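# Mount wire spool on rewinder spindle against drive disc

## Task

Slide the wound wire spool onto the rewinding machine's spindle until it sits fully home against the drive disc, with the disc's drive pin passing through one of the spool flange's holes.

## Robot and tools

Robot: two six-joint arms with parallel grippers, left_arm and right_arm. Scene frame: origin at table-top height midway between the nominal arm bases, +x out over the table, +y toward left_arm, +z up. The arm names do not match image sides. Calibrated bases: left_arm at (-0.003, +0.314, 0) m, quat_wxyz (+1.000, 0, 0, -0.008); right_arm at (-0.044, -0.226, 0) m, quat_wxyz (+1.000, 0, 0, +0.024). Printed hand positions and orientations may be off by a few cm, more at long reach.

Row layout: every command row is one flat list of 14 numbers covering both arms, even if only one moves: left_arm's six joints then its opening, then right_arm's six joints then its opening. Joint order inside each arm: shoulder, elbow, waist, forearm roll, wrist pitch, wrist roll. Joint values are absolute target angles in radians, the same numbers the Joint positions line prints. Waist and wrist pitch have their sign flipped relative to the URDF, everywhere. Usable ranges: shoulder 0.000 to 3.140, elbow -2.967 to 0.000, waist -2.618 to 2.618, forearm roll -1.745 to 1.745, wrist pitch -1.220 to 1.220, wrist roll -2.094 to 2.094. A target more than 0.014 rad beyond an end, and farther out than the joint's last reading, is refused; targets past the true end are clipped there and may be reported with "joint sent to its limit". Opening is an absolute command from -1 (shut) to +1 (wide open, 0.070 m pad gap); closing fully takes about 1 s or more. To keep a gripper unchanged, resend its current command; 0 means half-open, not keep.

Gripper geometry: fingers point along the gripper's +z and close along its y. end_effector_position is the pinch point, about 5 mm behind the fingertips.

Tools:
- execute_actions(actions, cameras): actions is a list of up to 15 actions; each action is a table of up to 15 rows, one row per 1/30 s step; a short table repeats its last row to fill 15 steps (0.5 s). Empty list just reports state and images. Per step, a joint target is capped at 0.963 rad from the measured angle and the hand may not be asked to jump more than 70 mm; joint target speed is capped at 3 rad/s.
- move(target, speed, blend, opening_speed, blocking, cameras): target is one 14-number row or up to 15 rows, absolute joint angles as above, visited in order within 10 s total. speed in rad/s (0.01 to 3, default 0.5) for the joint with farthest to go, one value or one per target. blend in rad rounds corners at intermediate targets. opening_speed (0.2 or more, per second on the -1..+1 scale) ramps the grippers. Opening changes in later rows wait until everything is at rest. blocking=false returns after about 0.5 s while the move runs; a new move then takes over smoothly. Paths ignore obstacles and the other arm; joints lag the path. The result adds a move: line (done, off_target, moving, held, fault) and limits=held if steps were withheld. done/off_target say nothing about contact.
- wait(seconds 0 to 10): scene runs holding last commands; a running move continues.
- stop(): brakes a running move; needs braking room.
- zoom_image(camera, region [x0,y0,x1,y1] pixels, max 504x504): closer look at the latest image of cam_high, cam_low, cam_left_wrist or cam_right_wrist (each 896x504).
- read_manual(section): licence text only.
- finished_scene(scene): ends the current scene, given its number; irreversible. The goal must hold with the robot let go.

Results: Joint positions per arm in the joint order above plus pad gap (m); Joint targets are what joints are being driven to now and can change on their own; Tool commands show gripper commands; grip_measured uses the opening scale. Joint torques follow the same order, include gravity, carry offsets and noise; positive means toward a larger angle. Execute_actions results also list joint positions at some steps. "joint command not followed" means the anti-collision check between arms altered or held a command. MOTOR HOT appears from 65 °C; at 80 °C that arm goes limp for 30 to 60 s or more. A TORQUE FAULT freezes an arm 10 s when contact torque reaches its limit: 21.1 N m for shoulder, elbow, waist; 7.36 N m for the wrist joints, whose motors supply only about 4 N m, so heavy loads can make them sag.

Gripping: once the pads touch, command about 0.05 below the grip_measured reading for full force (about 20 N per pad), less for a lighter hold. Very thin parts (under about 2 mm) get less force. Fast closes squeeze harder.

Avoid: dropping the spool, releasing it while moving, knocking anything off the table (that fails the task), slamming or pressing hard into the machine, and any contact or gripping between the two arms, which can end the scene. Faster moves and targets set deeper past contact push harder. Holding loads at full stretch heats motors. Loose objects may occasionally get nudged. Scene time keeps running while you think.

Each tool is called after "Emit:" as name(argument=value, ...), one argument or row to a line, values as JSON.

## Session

Scene 1 solved. Now on to scene 2.

Emit:
execute_actions(
  actions=[],
)

Scene clock: 0.00 s.
left_arm: end_effector_position=(+0.2525, -0.0762, +0.3904) grip_measured=+0.99 end_effector_quat_wxyz=(+0.428, +0.574, +0.626, -0.309) | right_arm: end_effector_position=(+0.2820, -0.3620, +0.2096) grip_measured=+0.99 end_effector_quat_wxyz=(+0.307, +0.172, +0.932, -0.087)
Joint names: [shoulder, elbow, waist, forearm roll, wrist pitch, wrist roll]
Joint positions: left_arm=[1.626 -1.8 0.721 -0.709 -0.946 0.895 0.07] | right_arm=[1.324 -1.07 0.402 -0.092 -0.758 0.057 0.07]
Joint torques (N m): no reading
Motor temperatures (°C): left_arm=[32 30 33 36 32 29] | right_arm=[35 31 29 33 36 28]
Joint targets: left_arm=[1.626 -1.800 0.721 -0.709 -0.946 0.895] | right_arm=[1.324 -1.070 0.402 -0.092 -0.758 0.057]
Tool commands: left_gripper/opening=+1.0 right_gripper/opening=+1.0

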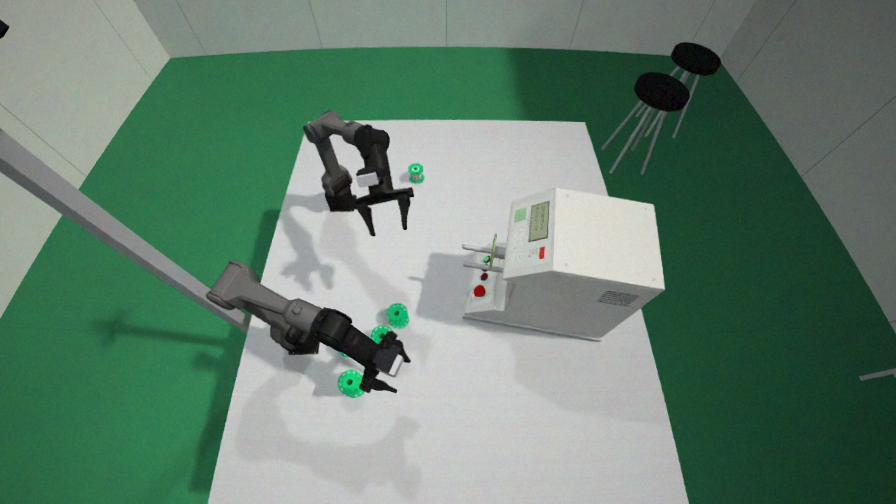

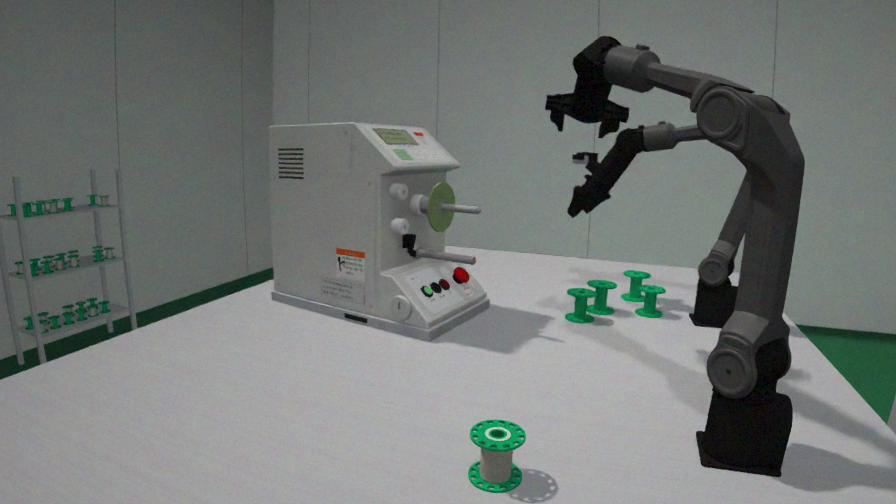

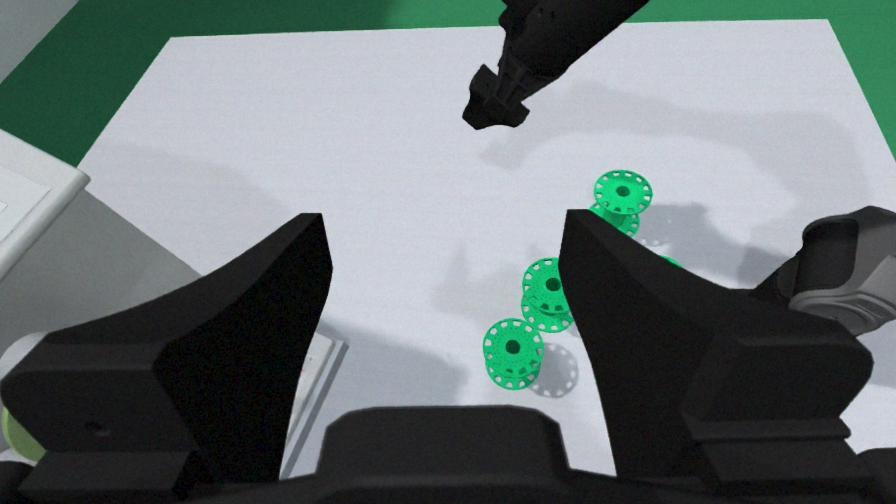

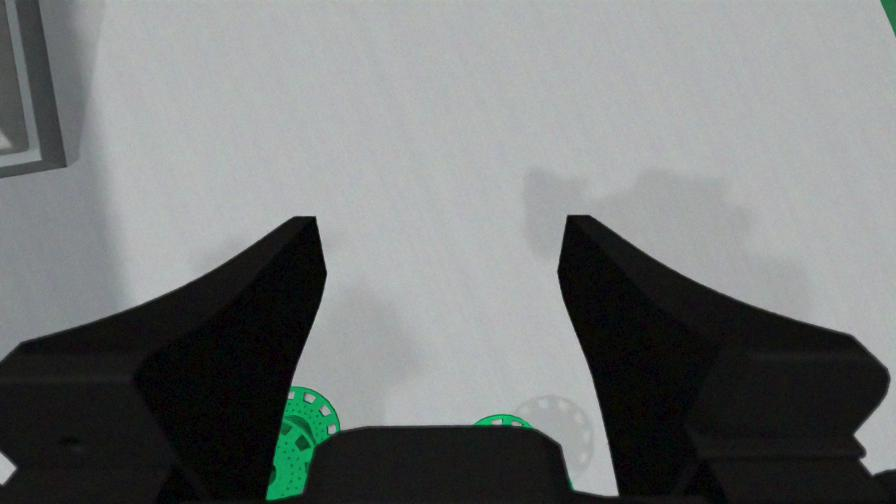

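Emit:
zoom_image(
  camera="cam_high",
  region=[380, 140, 540, 320],
)

Emit:
zoom_image(
  camera="cam_low",
  region=[360, 120, 560, 340],
)

Emit:
zoom_image(
  camera="cam_low",
  region=[440, 404, 580, 504],
)

Scaled by 2.800 from the camera's 896x504 image, which has a finer 1280x720 frame.

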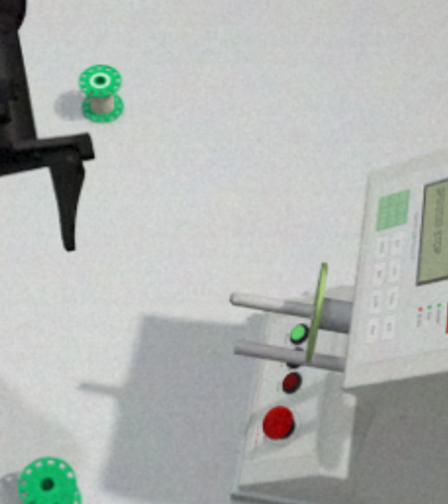

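Scaled by 2.291 from the camera's 896x504 image, which has a finer 1280x720 frame.

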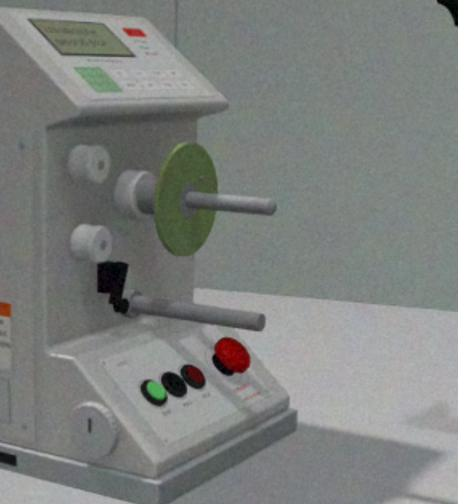

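Scaled by 3.600 from the camera's 896x504 image, which has a finer 1280x720 frame.

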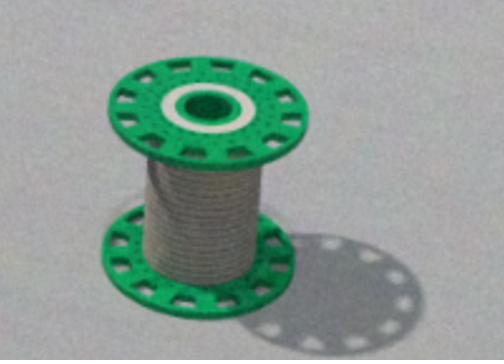

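Emit:
move(
  target=[1.043, -0.85, -0.503, 0.0, -0.854, 0.0, 1.0, 1.2526, -0.6896, -0.2, 0.0, 0.3013, 1.571, 1.0],
  speed=0.8,
  cameras=["cam_high", "cam_left_wrist", "cam_right_wrist"],
)

Scene clock: 50.83 s.
left_arm: end_effector_position=(+0.2349, +0.4403, +0.1996) grip_measured=+0.99 end_effector_quat_wxyz=(+0.291, -0.231, +0.925, +0.072) | right_arm: end_effector_position=(+0.3433, -0.1280, +0.2692) grip_measured=+0.99 end_effector_quat_wxyz=(+0.395, +0.470, +0.605, +0.507)
Joint names: [shoulder, elbow, waist, forearm roll, wrist pitch, wrist roll]
Joint positions: left_arm=[1.042 -0.848 -0.504 0 -0.854 -0.001 0.07] | right_arm=[1.253 -0.689 -0.2 -0.001 0.302 1.571 0.07]
Joint torques (N m): left_arm=[-1.16 -8.28 1.22 -0.08 0.52 0.25] | right_arm=[-2.63 -5.65 1.2 0.08 1.02 -0.17]
Joint targets: left_arm=[1.043 -0.850 -0.503 0.000 -0.854 0.000] | right_arm=[1.253 -0.690 -0.200 0.000 0.301 1.571]
move: done
Images, in order (width x height): cam_high 896x504, cam_left_wrist 896x504, cam_right_wrist 896x504.

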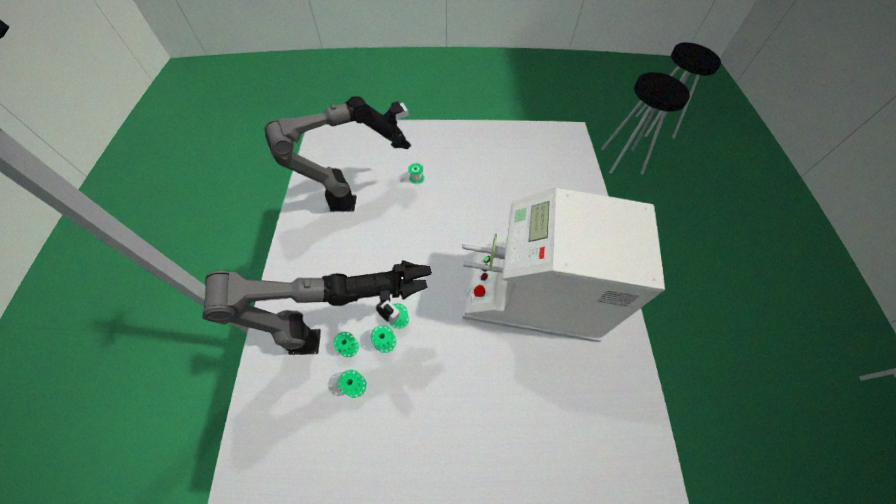

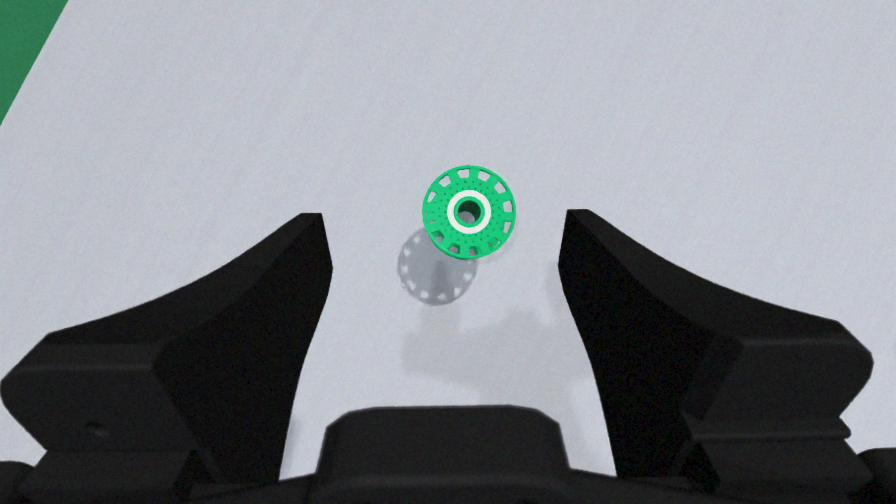

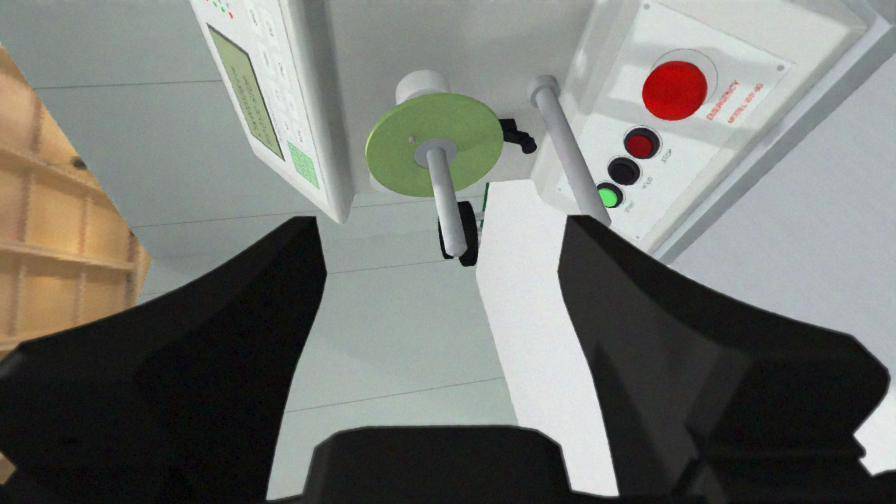

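Emit:
zoom_image(
  camera="cam_right_wrist",
  region=[360, 90, 510, 270],
)

Emit:
zoom_image(
  camera="cam_left_wrist",
  region=[398, 150, 538, 270],
)

Scaled by 2.800 from the camera's 896x504 image, which has a finer 1280x720 frame.

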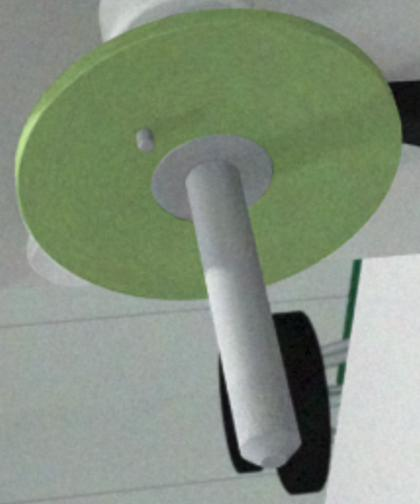

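Scaled by 3.600 from the camera's 896x504 image, which has a finer 1280x720 frame.

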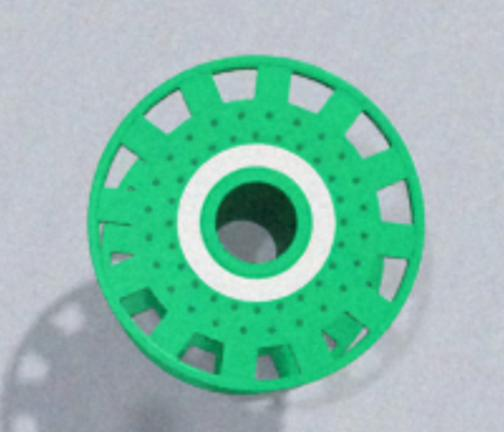

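Emit:
zoom_image(
  camera="cam_left_wrist",
  region=[419, 162, 519, 262],
)

Emit:
zoom_image(
  camera="cam_right_wrist",
  region=[390, 110, 480, 190],
)

Scaled by 5.040 from the camera's 896x504 image, which has a finer 1280x720 frame.

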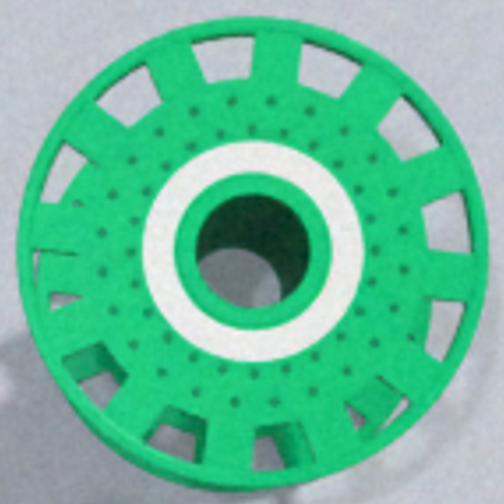

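Scaled by 5.600 from the camera's 896x504 image, which has a finer 1280x720 frame.

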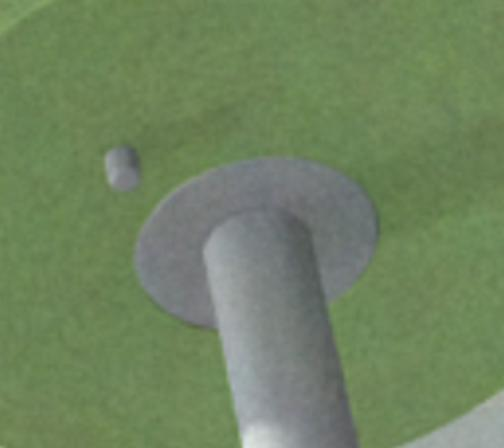

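Emit:
move(
  target=[1.7085, -0.4637, 0.3234, -1.6837, 1.1993, 0.4449, 1.0, 1.2526, -0.6896, -0.2, 0.0, 0.3013, 1.571, 1.0],
  speed=0.9,
  cameras=["cam_left_wrist", "cam_low"],
)

Scene clock: 126.70 s.
left_arm: end_effector_position=(+0.2622, +0.4379, +0.0934) grip_measured=+0.99 end_effector_quat_wxyz=(+0.465, -0.460, +0.689, +0.311) | right_arm: end_effector_position=(+0.3433, -0.1280, +0.2692) grip_measured=+0.99 end_effector_quat_wxyz=(+0.395, +0.470, +0.605, +0.507)
Joint names: [shoulder, elbow, waist, forearm roll, wrist pitch, wrist roll]
Joint positions: left_arm=[1.709 -0.464 0.324 -1.684 1.199 0.445 0.07] | right_arm=[1.253 -0.689 -0.2 -0.001 0.302 1.571 0.07]
Joint torques (N m): left_arm=[-4.32 -2.8 0.38 0.35 0.55 0.08] | right_arm=[-1.57 -7.04 1.22 -0.08 1.08 -0.1]
Joint targets: left_arm=[1.708 -0.464 0.323 -1.684 1.199 0.445] | right_arm=[1.253 -0.690 -0.200 0.000 0.301 1.571]
move: done
Images, in order (width x height): cam_low 896x504, cam_left_wrist 896x504.

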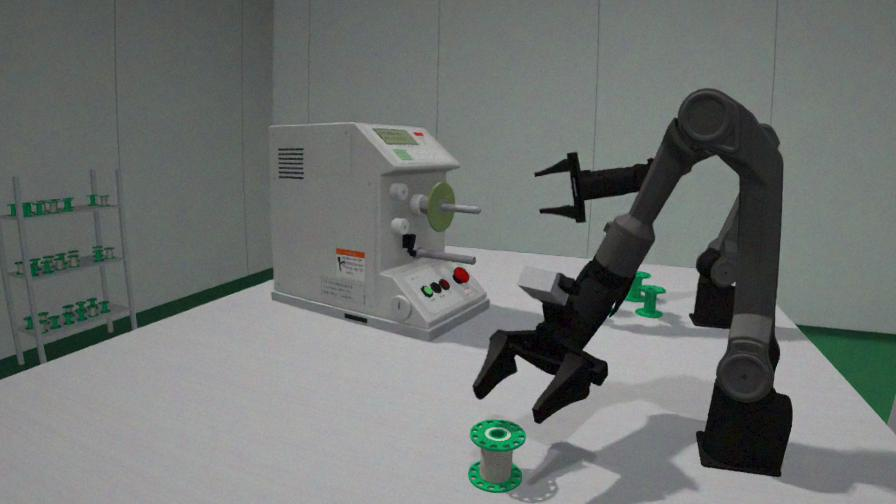

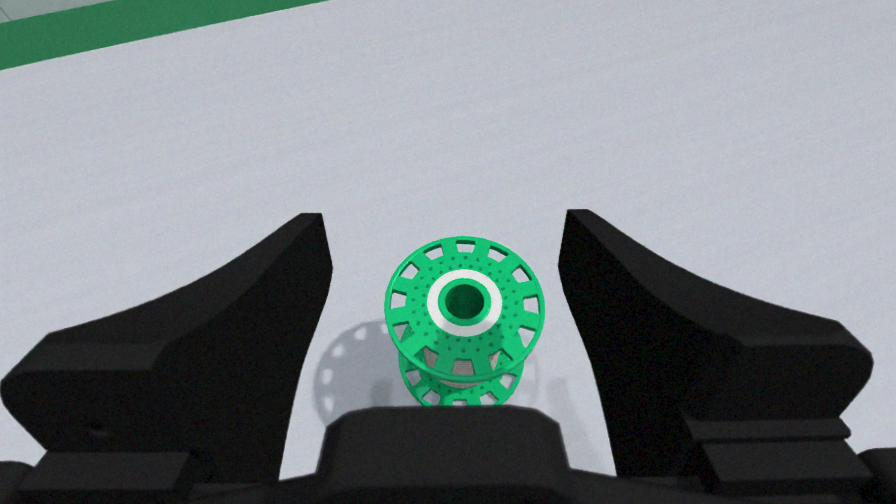

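Emit:
zoom_image(
  camera="cam_left_wrist",
  region=[300, 190, 600, 390],
)

Scaled by 1.680 from the camera's 896x504 image, which has a finer 1280x720 frame.

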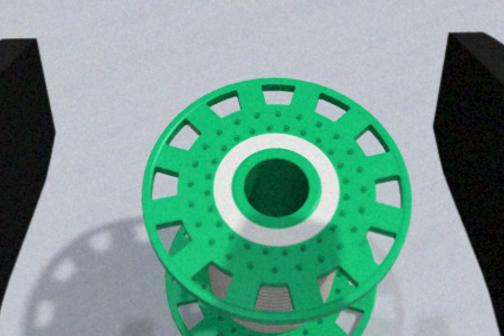

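Emit:
move(
  target=[
    [1.7247, -0.4904, 0.3252, -1.6893, 1.2012, 0.4559, 1.0, 1.2526, -0.6896, -0.2, 0.0, 0.3013, 1.571, 1.0],
    [1.9069, -0.4641, 0.3252, -1.6065, 1.1851, 0.2322, 1.0, 1.2526, -0.6896, -0.2, 0.0, 0.3013, 1.571, 1.0],
  ],
  speed=[0.15, 0.15],
  cameras=["cam_left_wrist", "cam_low"],
)

Scene clock: 142.90 s.
left_arm: end_effector_position=(+0.2683, +0.4356, +0.0533) grip_measured=+0.99 end_effector_quat_wxyz=(+0.465, -0.461, +0.689, +0.311) | right_arm: end_effector_position=(+0.3433, -0.1280, +0.2692) grip_measured=+0.99 end_effector_quat_wxyz=(+0.395, +0.470, +0.605, +0.507)
Joint names: [shoulder, elbow, waist, forearm roll, wrist pitch, wrist roll]
Joint positions: left_arm=[1.908 -0.464 0.325 -1.606 1.186 0.231 0.07] | right_arm=[1.253 -0.689 -0.2 -0.001 0.302 1.571 0.07]
Joint torques (N m): left_arm=[-5.18 -0.92 1.2 0.13 0.65 0.25] | right_arm=[-1.55 -7 1.12 -0.12 1.12 -0.13]
Joint targets: left_arm=[1.907 -0.464 0.325 -1.607 1.185 0.232] | right_arm=[1.253 -0.690 -0.200 0.000 0.301 1.571]
move: done
Images, in order (width x height): cam_low 896x504, cam_left_wrist 896x504.

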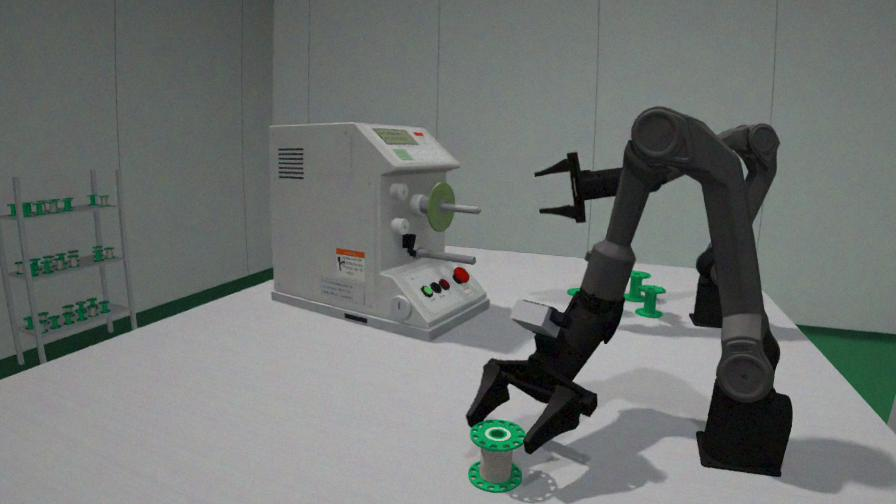

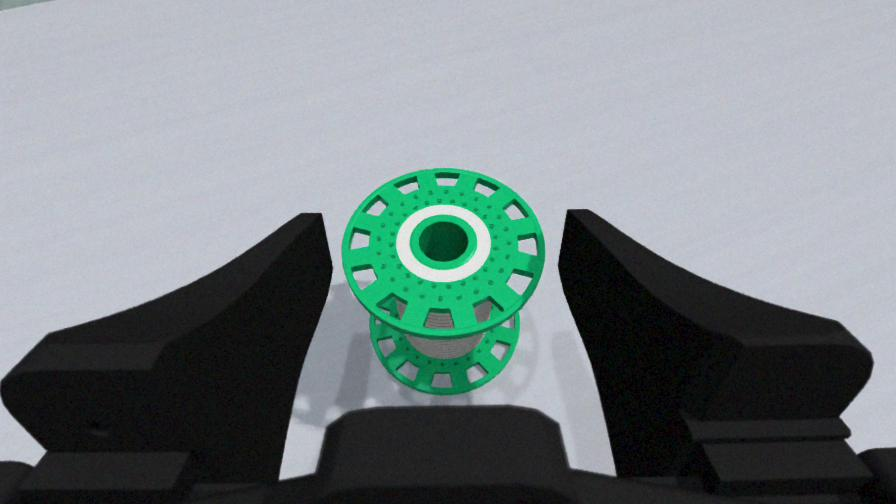

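Emit:
move(
  target=[2.0708, -0.4661, 0.3252, -1.5406, 1.1846, 0.0575, 1.0, 1.2526, -0.6896, -0.2, 0.0, 0.3013, 1.571, 1.0],
  speed=0.12,
  cameras=["cam_left_wrist", "cam_low"],
)

Emit:
zoom_image(
  camera="cam_low",
  region=[430, 384, 590, 504],
)

Scene clock: 150.87 s.
left_arm: end_effector_position=(+0.2682, +0.4356, +0.0197) grip_measured=+0.99 end_effector_quat_wxyz=(+0.465, -0.461, +0.689, +0.311) | right_arm: end_effector_position=(+0.3433, -0.1280, +0.2692) grip_measured=+0.99 end_effector_quat_wxyz=(+0.395, +0.470, +0.605, +0.507)
Joint names: [shoulder, elbow, waist, forearm roll, wrist pitch, wrist roll]
Joint positions: left_arm=[2.072 -0.466 0.325 -1.54 1.185 0.057 0.07] | right_arm=[1.253 -0.689 -0.2 -0.001 0.302 1.571 0.07]
Joint torques (N m): left_arm=[-5.63 -2.18 1.06 -0.01 0.67 0.24] | right_arm=[-1.5 -7.01 1.01 -0.1 1.18 -0.16]
Joint targets: left_arm=[2.071 -0.466 0.325 -1.541 1.185 0.058] | right_arm=[1.253 -0.690 -0.200 0.000 0.301 1.571]
move: done
Images, in order (width x height): cam_low 896x504, cam_left_wrist 896x504.

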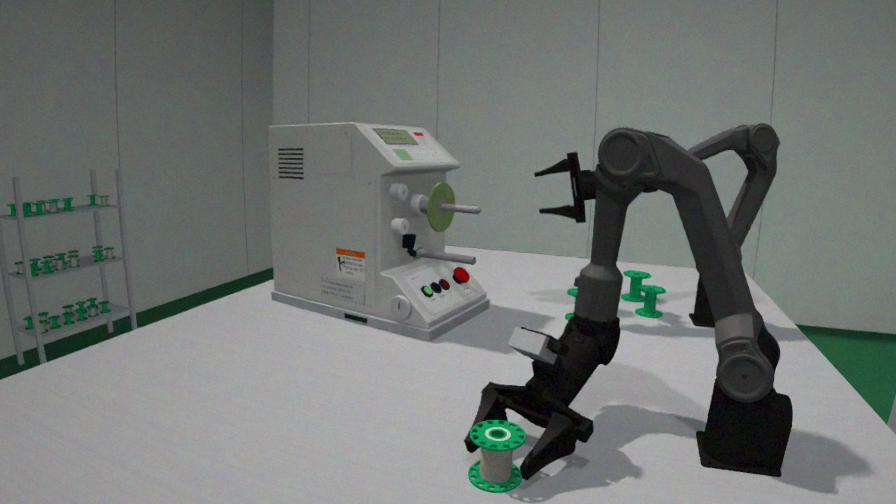

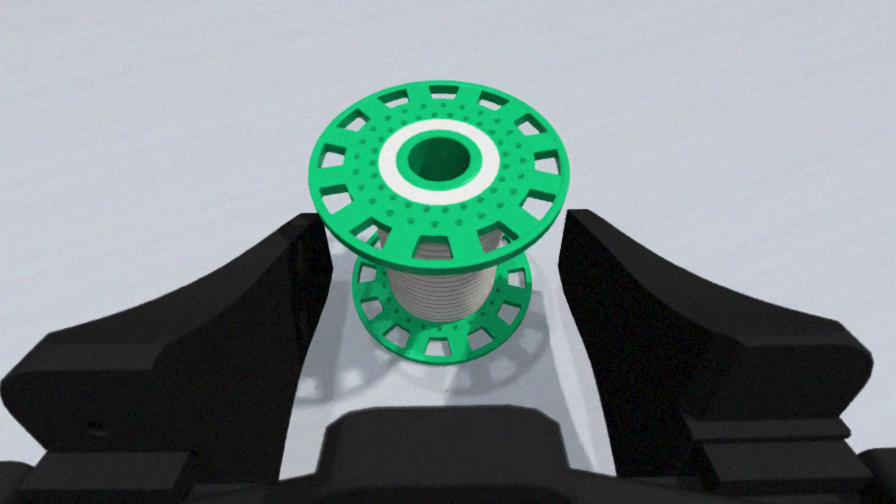

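Scaled by 3.150 from the camera's 896x504 image, which has a finer 1280x720 frame.

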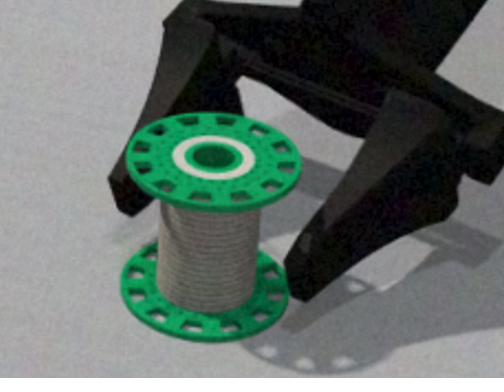

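Emit:
zoom_image(
  camera="cam_low",
  region=[460, 414, 560, 500],
)

Scaled by 5.040 from the camera's 896x504 image, which has a finer 1280x720 frame.

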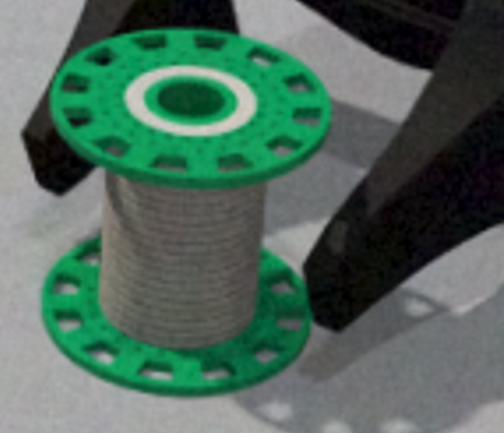

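Emit:
move(
  target=[2.1001, -0.4656, 0.3029, -1.5062, 1.1852, 0.0253, 1.0, 1.2526, -0.6896, -0.2, 0.0, 0.3013, 1.571, 1.0],
  speed=0.06,
  cameras=["cam_left_wrist", "cam_low"],
)

Emit:
zoom_image(
  camera="cam_low",
  region=[460, 414, 560, 500],
)

Scene clock: 174.07 s.
left_arm: end_effector_position=(+0.2692, +0.4399, +0.0138) grip_measured=+0.99 end_effector_quat_wxyz=(+0.465, -0.461, +0.689, +0.310) | right_arm: end_effector_position=(+0.3433, -0.1280, +0.2692) grip_measured=+0.99 end_effector_quat_wxyz=(+0.395, +0.470, +0.605, +0.507)
Joint names: [shoulder, elbow, waist, forearm roll, wrist pitch, wrist roll]
Joint positions: left_arm=[2.1 -0.466 0.303 -1.506 1.185 0.025 0.07] | right_arm=[1.253 -0.689 -0.2 -0.001 0.302 1.571 0.07]
Joint torques (N m): left_arm=[-5.06 -0.64 -0.07 -0.07 0.7 0.06] | right_arm=[-1.51 -6.95 0.93 -0.09 1.22 -0.2]
Joint targets: left_arm=[2.100 -0.466 0.303 -1.506 1.185 0.025] | right_arm=[1.253 -0.690 -0.200 0.000 0.301 1.571]
move: done
Images, in order (width x height): cam_low 896x504, cam_left_wrist 896x504.

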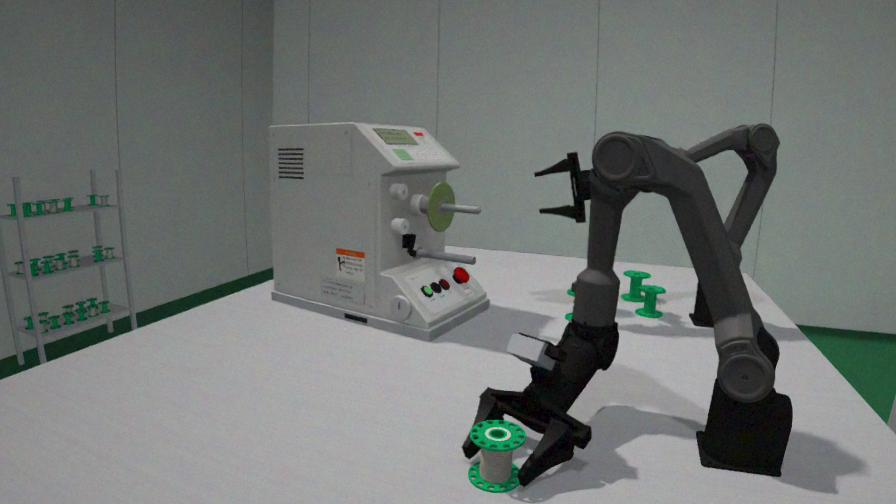

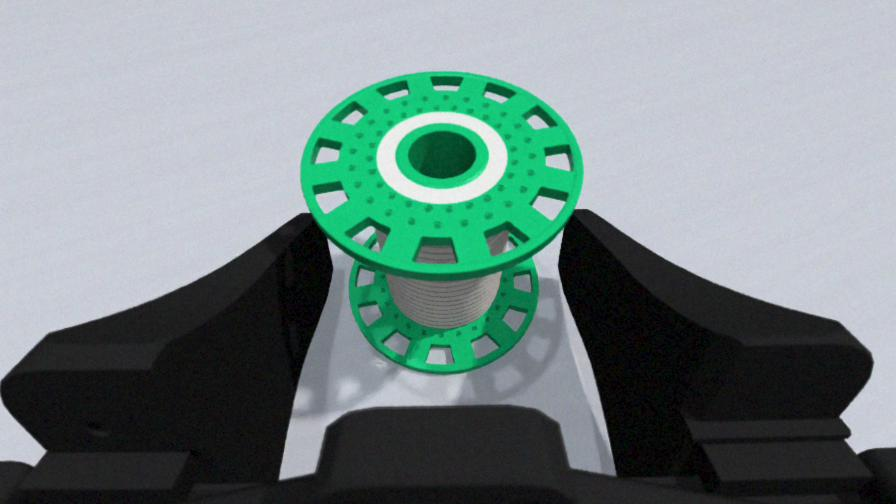

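Scaled by 5.040 from the camera's 896x504 image, which has a finer 1280x720 frame.

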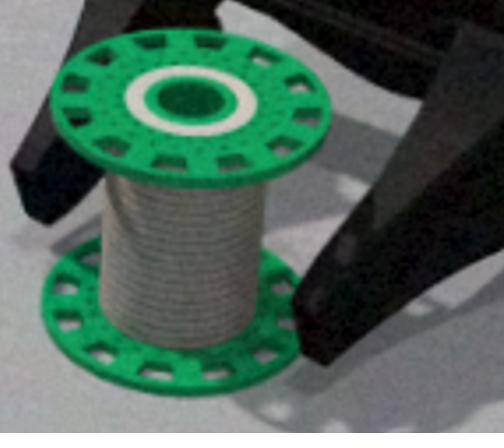

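Emit:
execute_actions(
  actions=[],
  cameras=["cam_low", "cam_left_wrist"],
)

Scene clock: 182.63 s.
left_arm: end_effector_position=(+0.2692, +0.4399, +0.0138) grip_measured=+0.99 end_effector_quat_wxyz=(+0.465, -0.461, +0.689, +0.310) | right_arm: end_effector_position=(+0.3433, -0.1280, +0.2692) grip_measured=+0.99 end_effector_quat_wxyz=(+0.395, +0.470, +0.605, +0.507)
Joint names: [shoulder, elbow, waist, forearm roll, wrist pitch, wrist roll]
Joint positions: left_arm=[2.1 -0.466 0.303 -1.506 1.185 0.025 0.07] | right_arm=[1.253 -0.689 -0.2 -0.001 0.302 1.571 0.07]
Joint torques (N m): left_arm=[-6.62 0.06 1.17 -0.01 0.67 0.2] | right_arm=[-1.56 -6.93 0.88 -0.07 1.27 -0.18]
Motor temperatures (°C): left_arm=[33 30 32 36 33 29] | right_arm=[35 34 29 33 38 28]
Joint targets: left_arm=[2.100 -0.466 0.303 -1.506 1.185 0.025] | right_arm=[1.253 -0.690 -0.200 0.000 0.301 1.571]
Tool commands: left_gripper/opening=+1.0 right_gripper/opening=+1.0
Images, in order (width x height): cam_low 896x504, cam_left_wrist 896x504.

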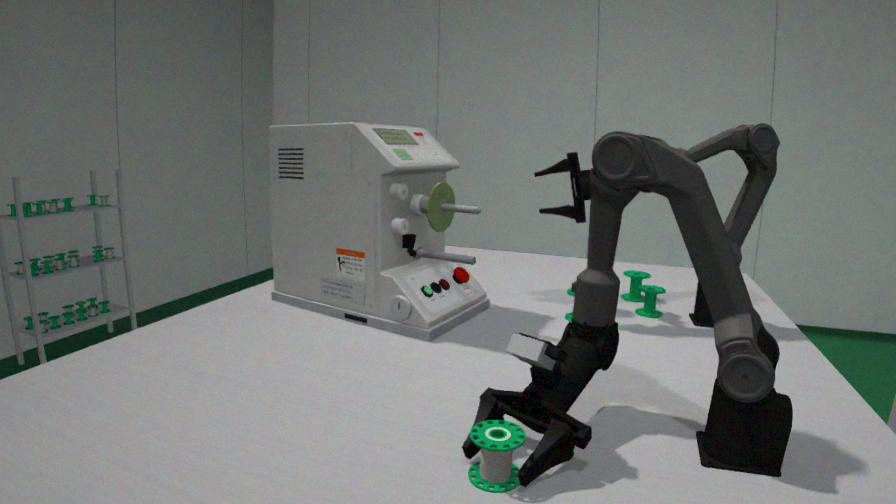

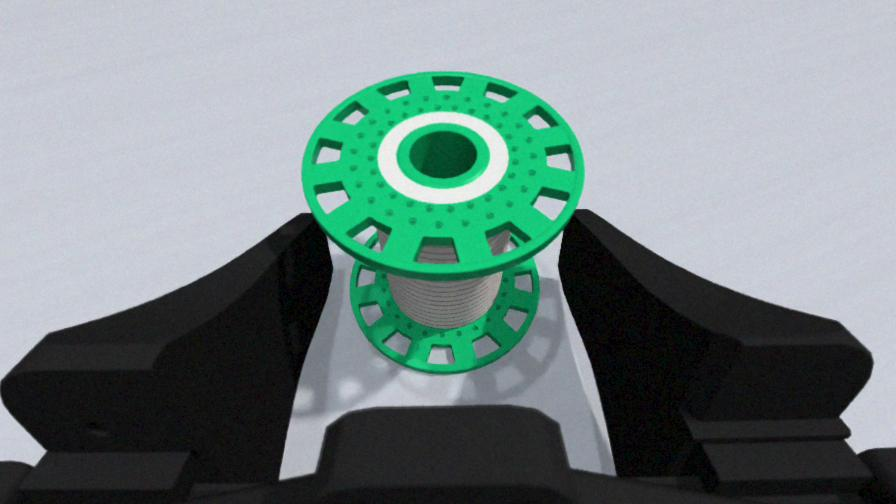

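Emit:
move(
  target=[2.1001,-0.4656,0.3029,-1.5062,1.1852,0.0253,-0.06,1.2526,-0.6896,-0.2,0,0.3013,1.571,1.0],
  opening_speed=0.5,
  speed=0.3,
  cameras=["cam_low", "cam_left_wrist"],
)

Scene clock: 189.13 s.
left_arm: end_effector_position=(+0.2692, +0.4399, +0.0138) grip_measured=+0.00 end_effector_quat_wxyz=(+0.465, -0.461, +0.689, +0.310) | right_arm: end_effector_position=(+0.3433, -0.1280, +0.2692) grip_measured=+0.99 end_effector_quat_wxyz=(+0.395, +0.470, +0.605, +0.507)
Joint names: [shoulder, elbow, waist, forearm roll, wrist pitch, wrist roll]
Joint positions: left_arm=[2.1 -0.466 0.303 -1.506 1.185 0.025 0.035] | right_arm=[1.253 -0.689 -0.2 -0.001 0.302 1.571 0.07]
Joint torques (N m): left_arm=[-6.49 -0.62 1.1 0.08 0.61 0.11] | right_arm=[-1.58 -6.91 0.75 -0.05 1.25 -0.17]
Joint targets: left_arm=[2.100 -0.466 0.303 -1.506 1.185 0.025] | right_arm=[1.253 -0.690 -0.200 0.000 0.301 1.571]
move: done
Images, in order (width x height): cam_low 896x504, cam_left_wrist 896x504.

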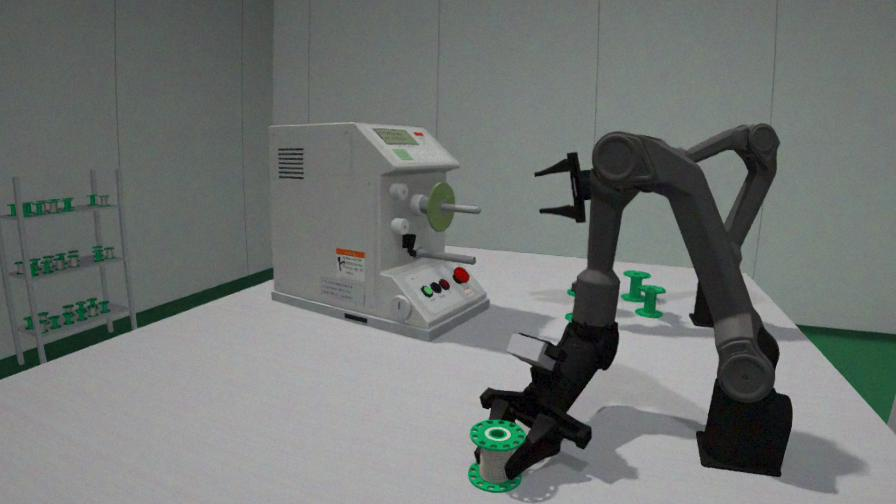

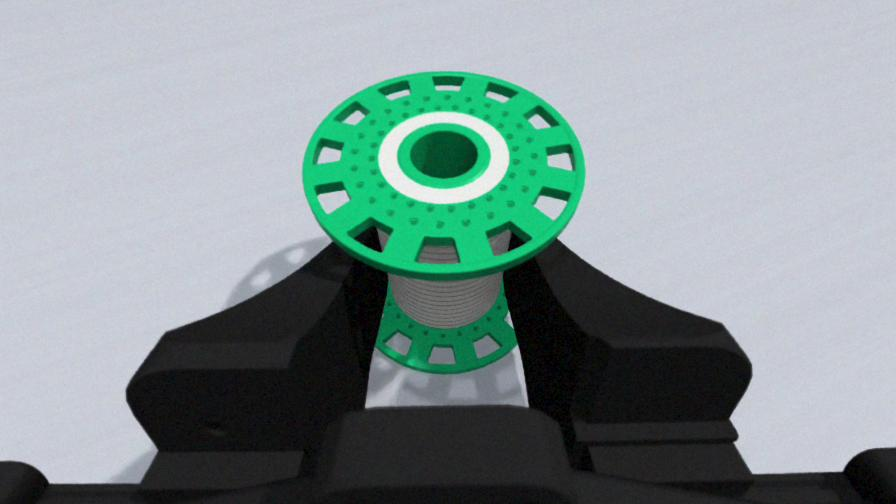

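Emit:
zoom_image(
  camera="cam_low",
  region=[440, 380, 600, 500],
)

Emit:
zoom_image(
  camera="cam_left_wrist",
  region=[280, 50, 610, 400],
)

Scaled by 3.150 from the camera's 896x504 image, which has a finer 1280x720 frame.

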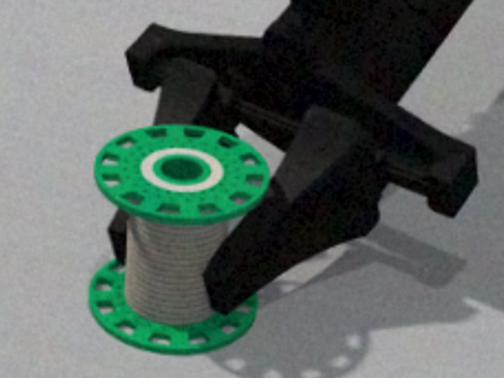

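Scaled by 1.440 from the camera's 896x504 image, which has a finer 1280x720 frame.

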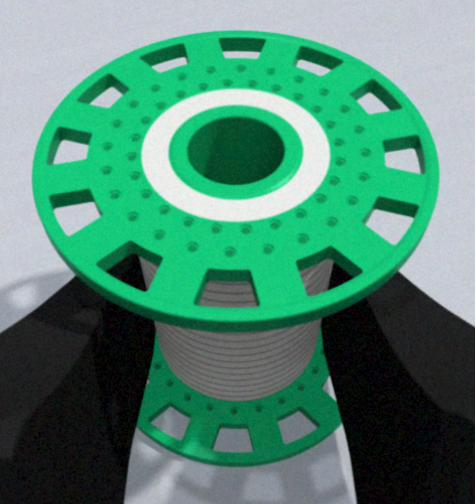

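Emit:
move(
  target=[
    [1.9056,-0.4607,0.3038,-1.5848,1.1805,0.2301,-0.06,1.2526,-0.6896,-0.2,0,0.3013,1.571,1.0],
    [1.7228,-0.4872,0.3038,-1.6697,1.1924,0.4555,-0.06,1.2526,-0.6896,-0.2,0,0.3013,1.571,1.0],
  ],
  speed=[0.2,0.35],
  blend=[0.03,0],
  cameras=["cam_low", "cam_left_wrist"],
)

Scene clock: 231.00 s.
left_arm: end_effector_position=(+0.2690, +0.4400, +0.0939) grip_measured=+0.00 end_effector_quat_wxyz=(+0.465, -0.461, +0.689, +0.311) | right_arm: end_effector_position=(+0.3433, -0.1280, +0.2692) grip_measured=+0.99 end_effector_quat_wxyz=(+0.395, +0.470, +0.605, +0.507)
Joint names: [shoulder, elbow, waist, forearm roll, wrist pitch, wrist roll]
Joint positions: left_arm=[1.721 -0.488 0.303 -1.67 1.193 0.456 0.035] | right_arm=[1.253 -0.689 -0.2 -0.001 0.302 1.571 0.07]
Joint torques (N m): left_arm=[-4.04 -4.3 1.14 0.64 0.79 -0.15] | right_arm=[-1.59 -6.86 0.65 -0.04 1.22 -0.15]
Joint targets: left_arm=[1.723 -0.487 0.304 -1.670 1.192 0.455] | right_arm=[1.253 -0.690 -0.200 0.000 0.301 1.571]
move: done
Images, in order (width x height): cam_low 896x504, cam_left_wrist 896x504.

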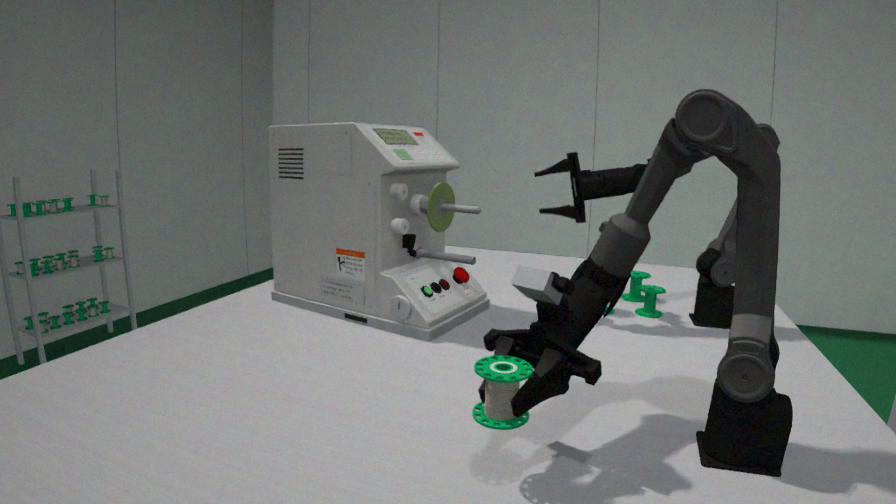

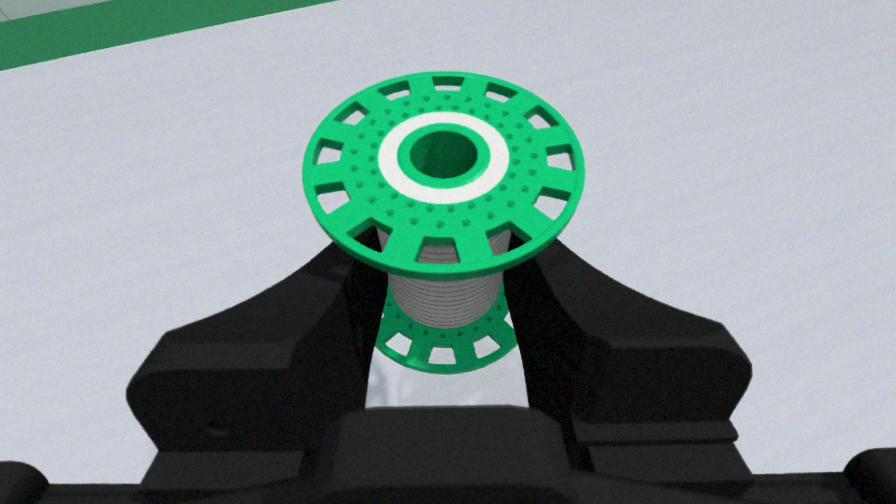

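Emit:
move(
  target=[
    [1.3,-1.0,0.0,1.40,1.1418,0.62,-0.06,1.2526,-0.6896,-0.2,0,0.3013,1.571,1.0],
    [1.9051,-1.2798,0.3059,1.4552,1.0466,0.5656,-0.06,1.2526,-0.6896,-0.2,0,0.3013,1.571,1.0],
  ],
  speed=[0.95,0.5],
  blend=[0.08,0],
  cameras=["cam_low", "cam_left_wrist", "cam_right_wrist"],
)

Scene clock: 239.17 s.
left_arm: end_effector_position=(+0.3749, -0.0139, +0.2289) grip_measured=+0.00 end_effector_quat_wxyz=(+0.639, +0.764, +0.056, +0.073) | right_arm: end_effector_position=(+0.3433, -0.1280, +0.2692) grip_measured=+0.99 end_effector_quat_wxyz=(+0.395, +0.470, +0.605, +0.507)
Joint names: [shoulder, elbow, waist, forearm roll, wrist pitch, wrist roll]
Joint positions: left_arm=[1.906 -1.279 0.308 1.456 1.046 0.566 0.035] | right_arm=[1.253 -0.689 -0.2 -0.001 0.302 1.571 0.07]
Joint torques (N m): left_arm=[-10.3 -8.32 -0.3 -1.22 0.59 -0.18] | right_arm=[-1.58 -6.86 0.49 0 1.2 -0.13]
Joint targets: left_arm=[1.905 -1.280 0.306 1.455 1.047 0.566] | right_arm=[1.253 -0.690 -0.200 0.000 0.301 1.571]
move: done
Images, in order (width x height): cam_low 896x504, cam_left_wrist 896x504, cam_right_wrist 896x504.

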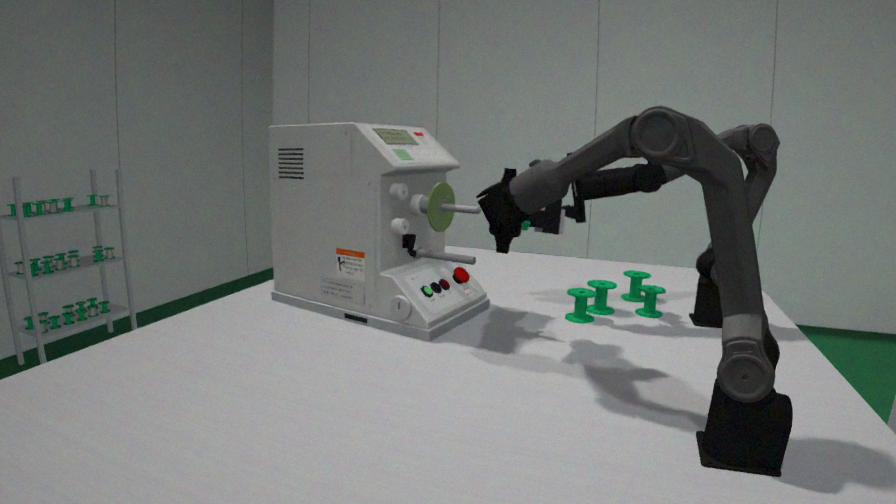

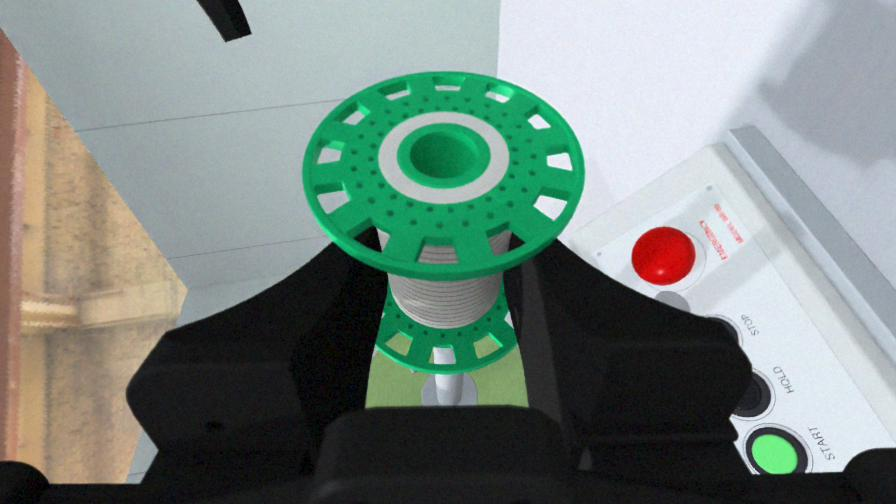

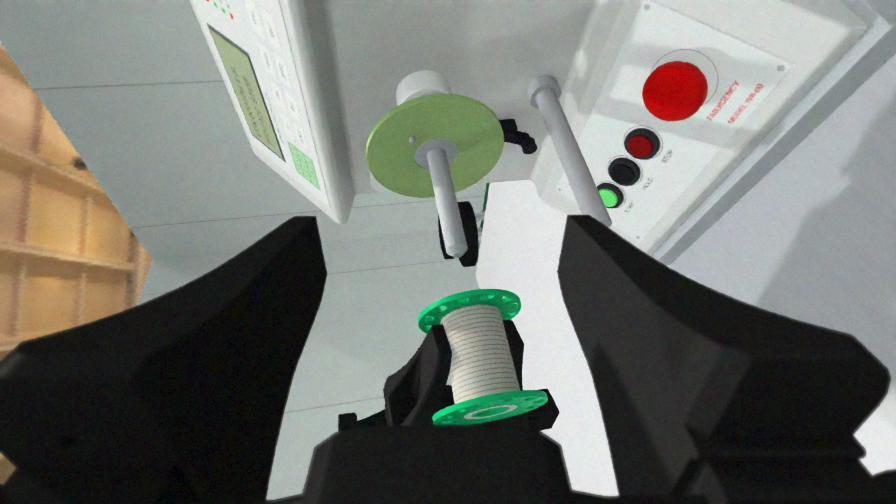

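Emit:
zoom_image(
  camera="cam_right_wrist",
  region=[350, 90, 580, 430],
)

Emit:
zoom_image(
  camera="cam_left_wrist",
  region=[340, 200, 560, 420],
)

Scaled by 1.482 from the camera's 896x504 image, which has a finer 1280x720 frame.

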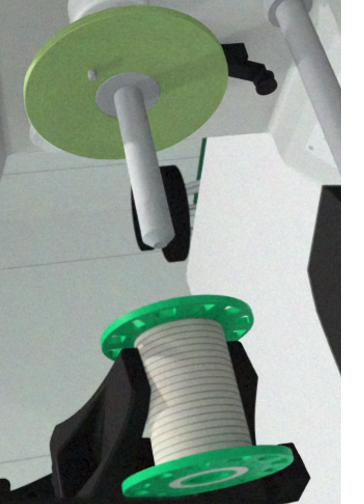

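Scaled by 2.291 from the camera's 896x504 image, which has a finer 1280x720 frame.

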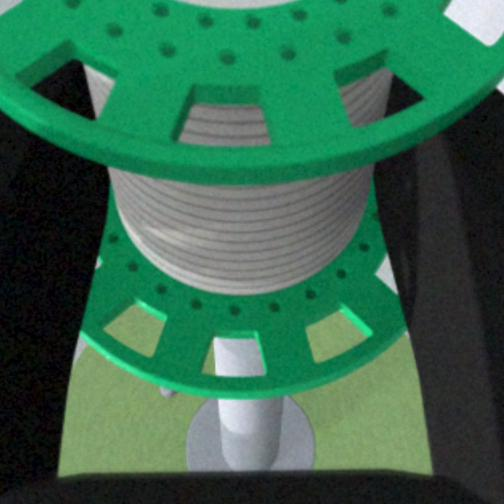

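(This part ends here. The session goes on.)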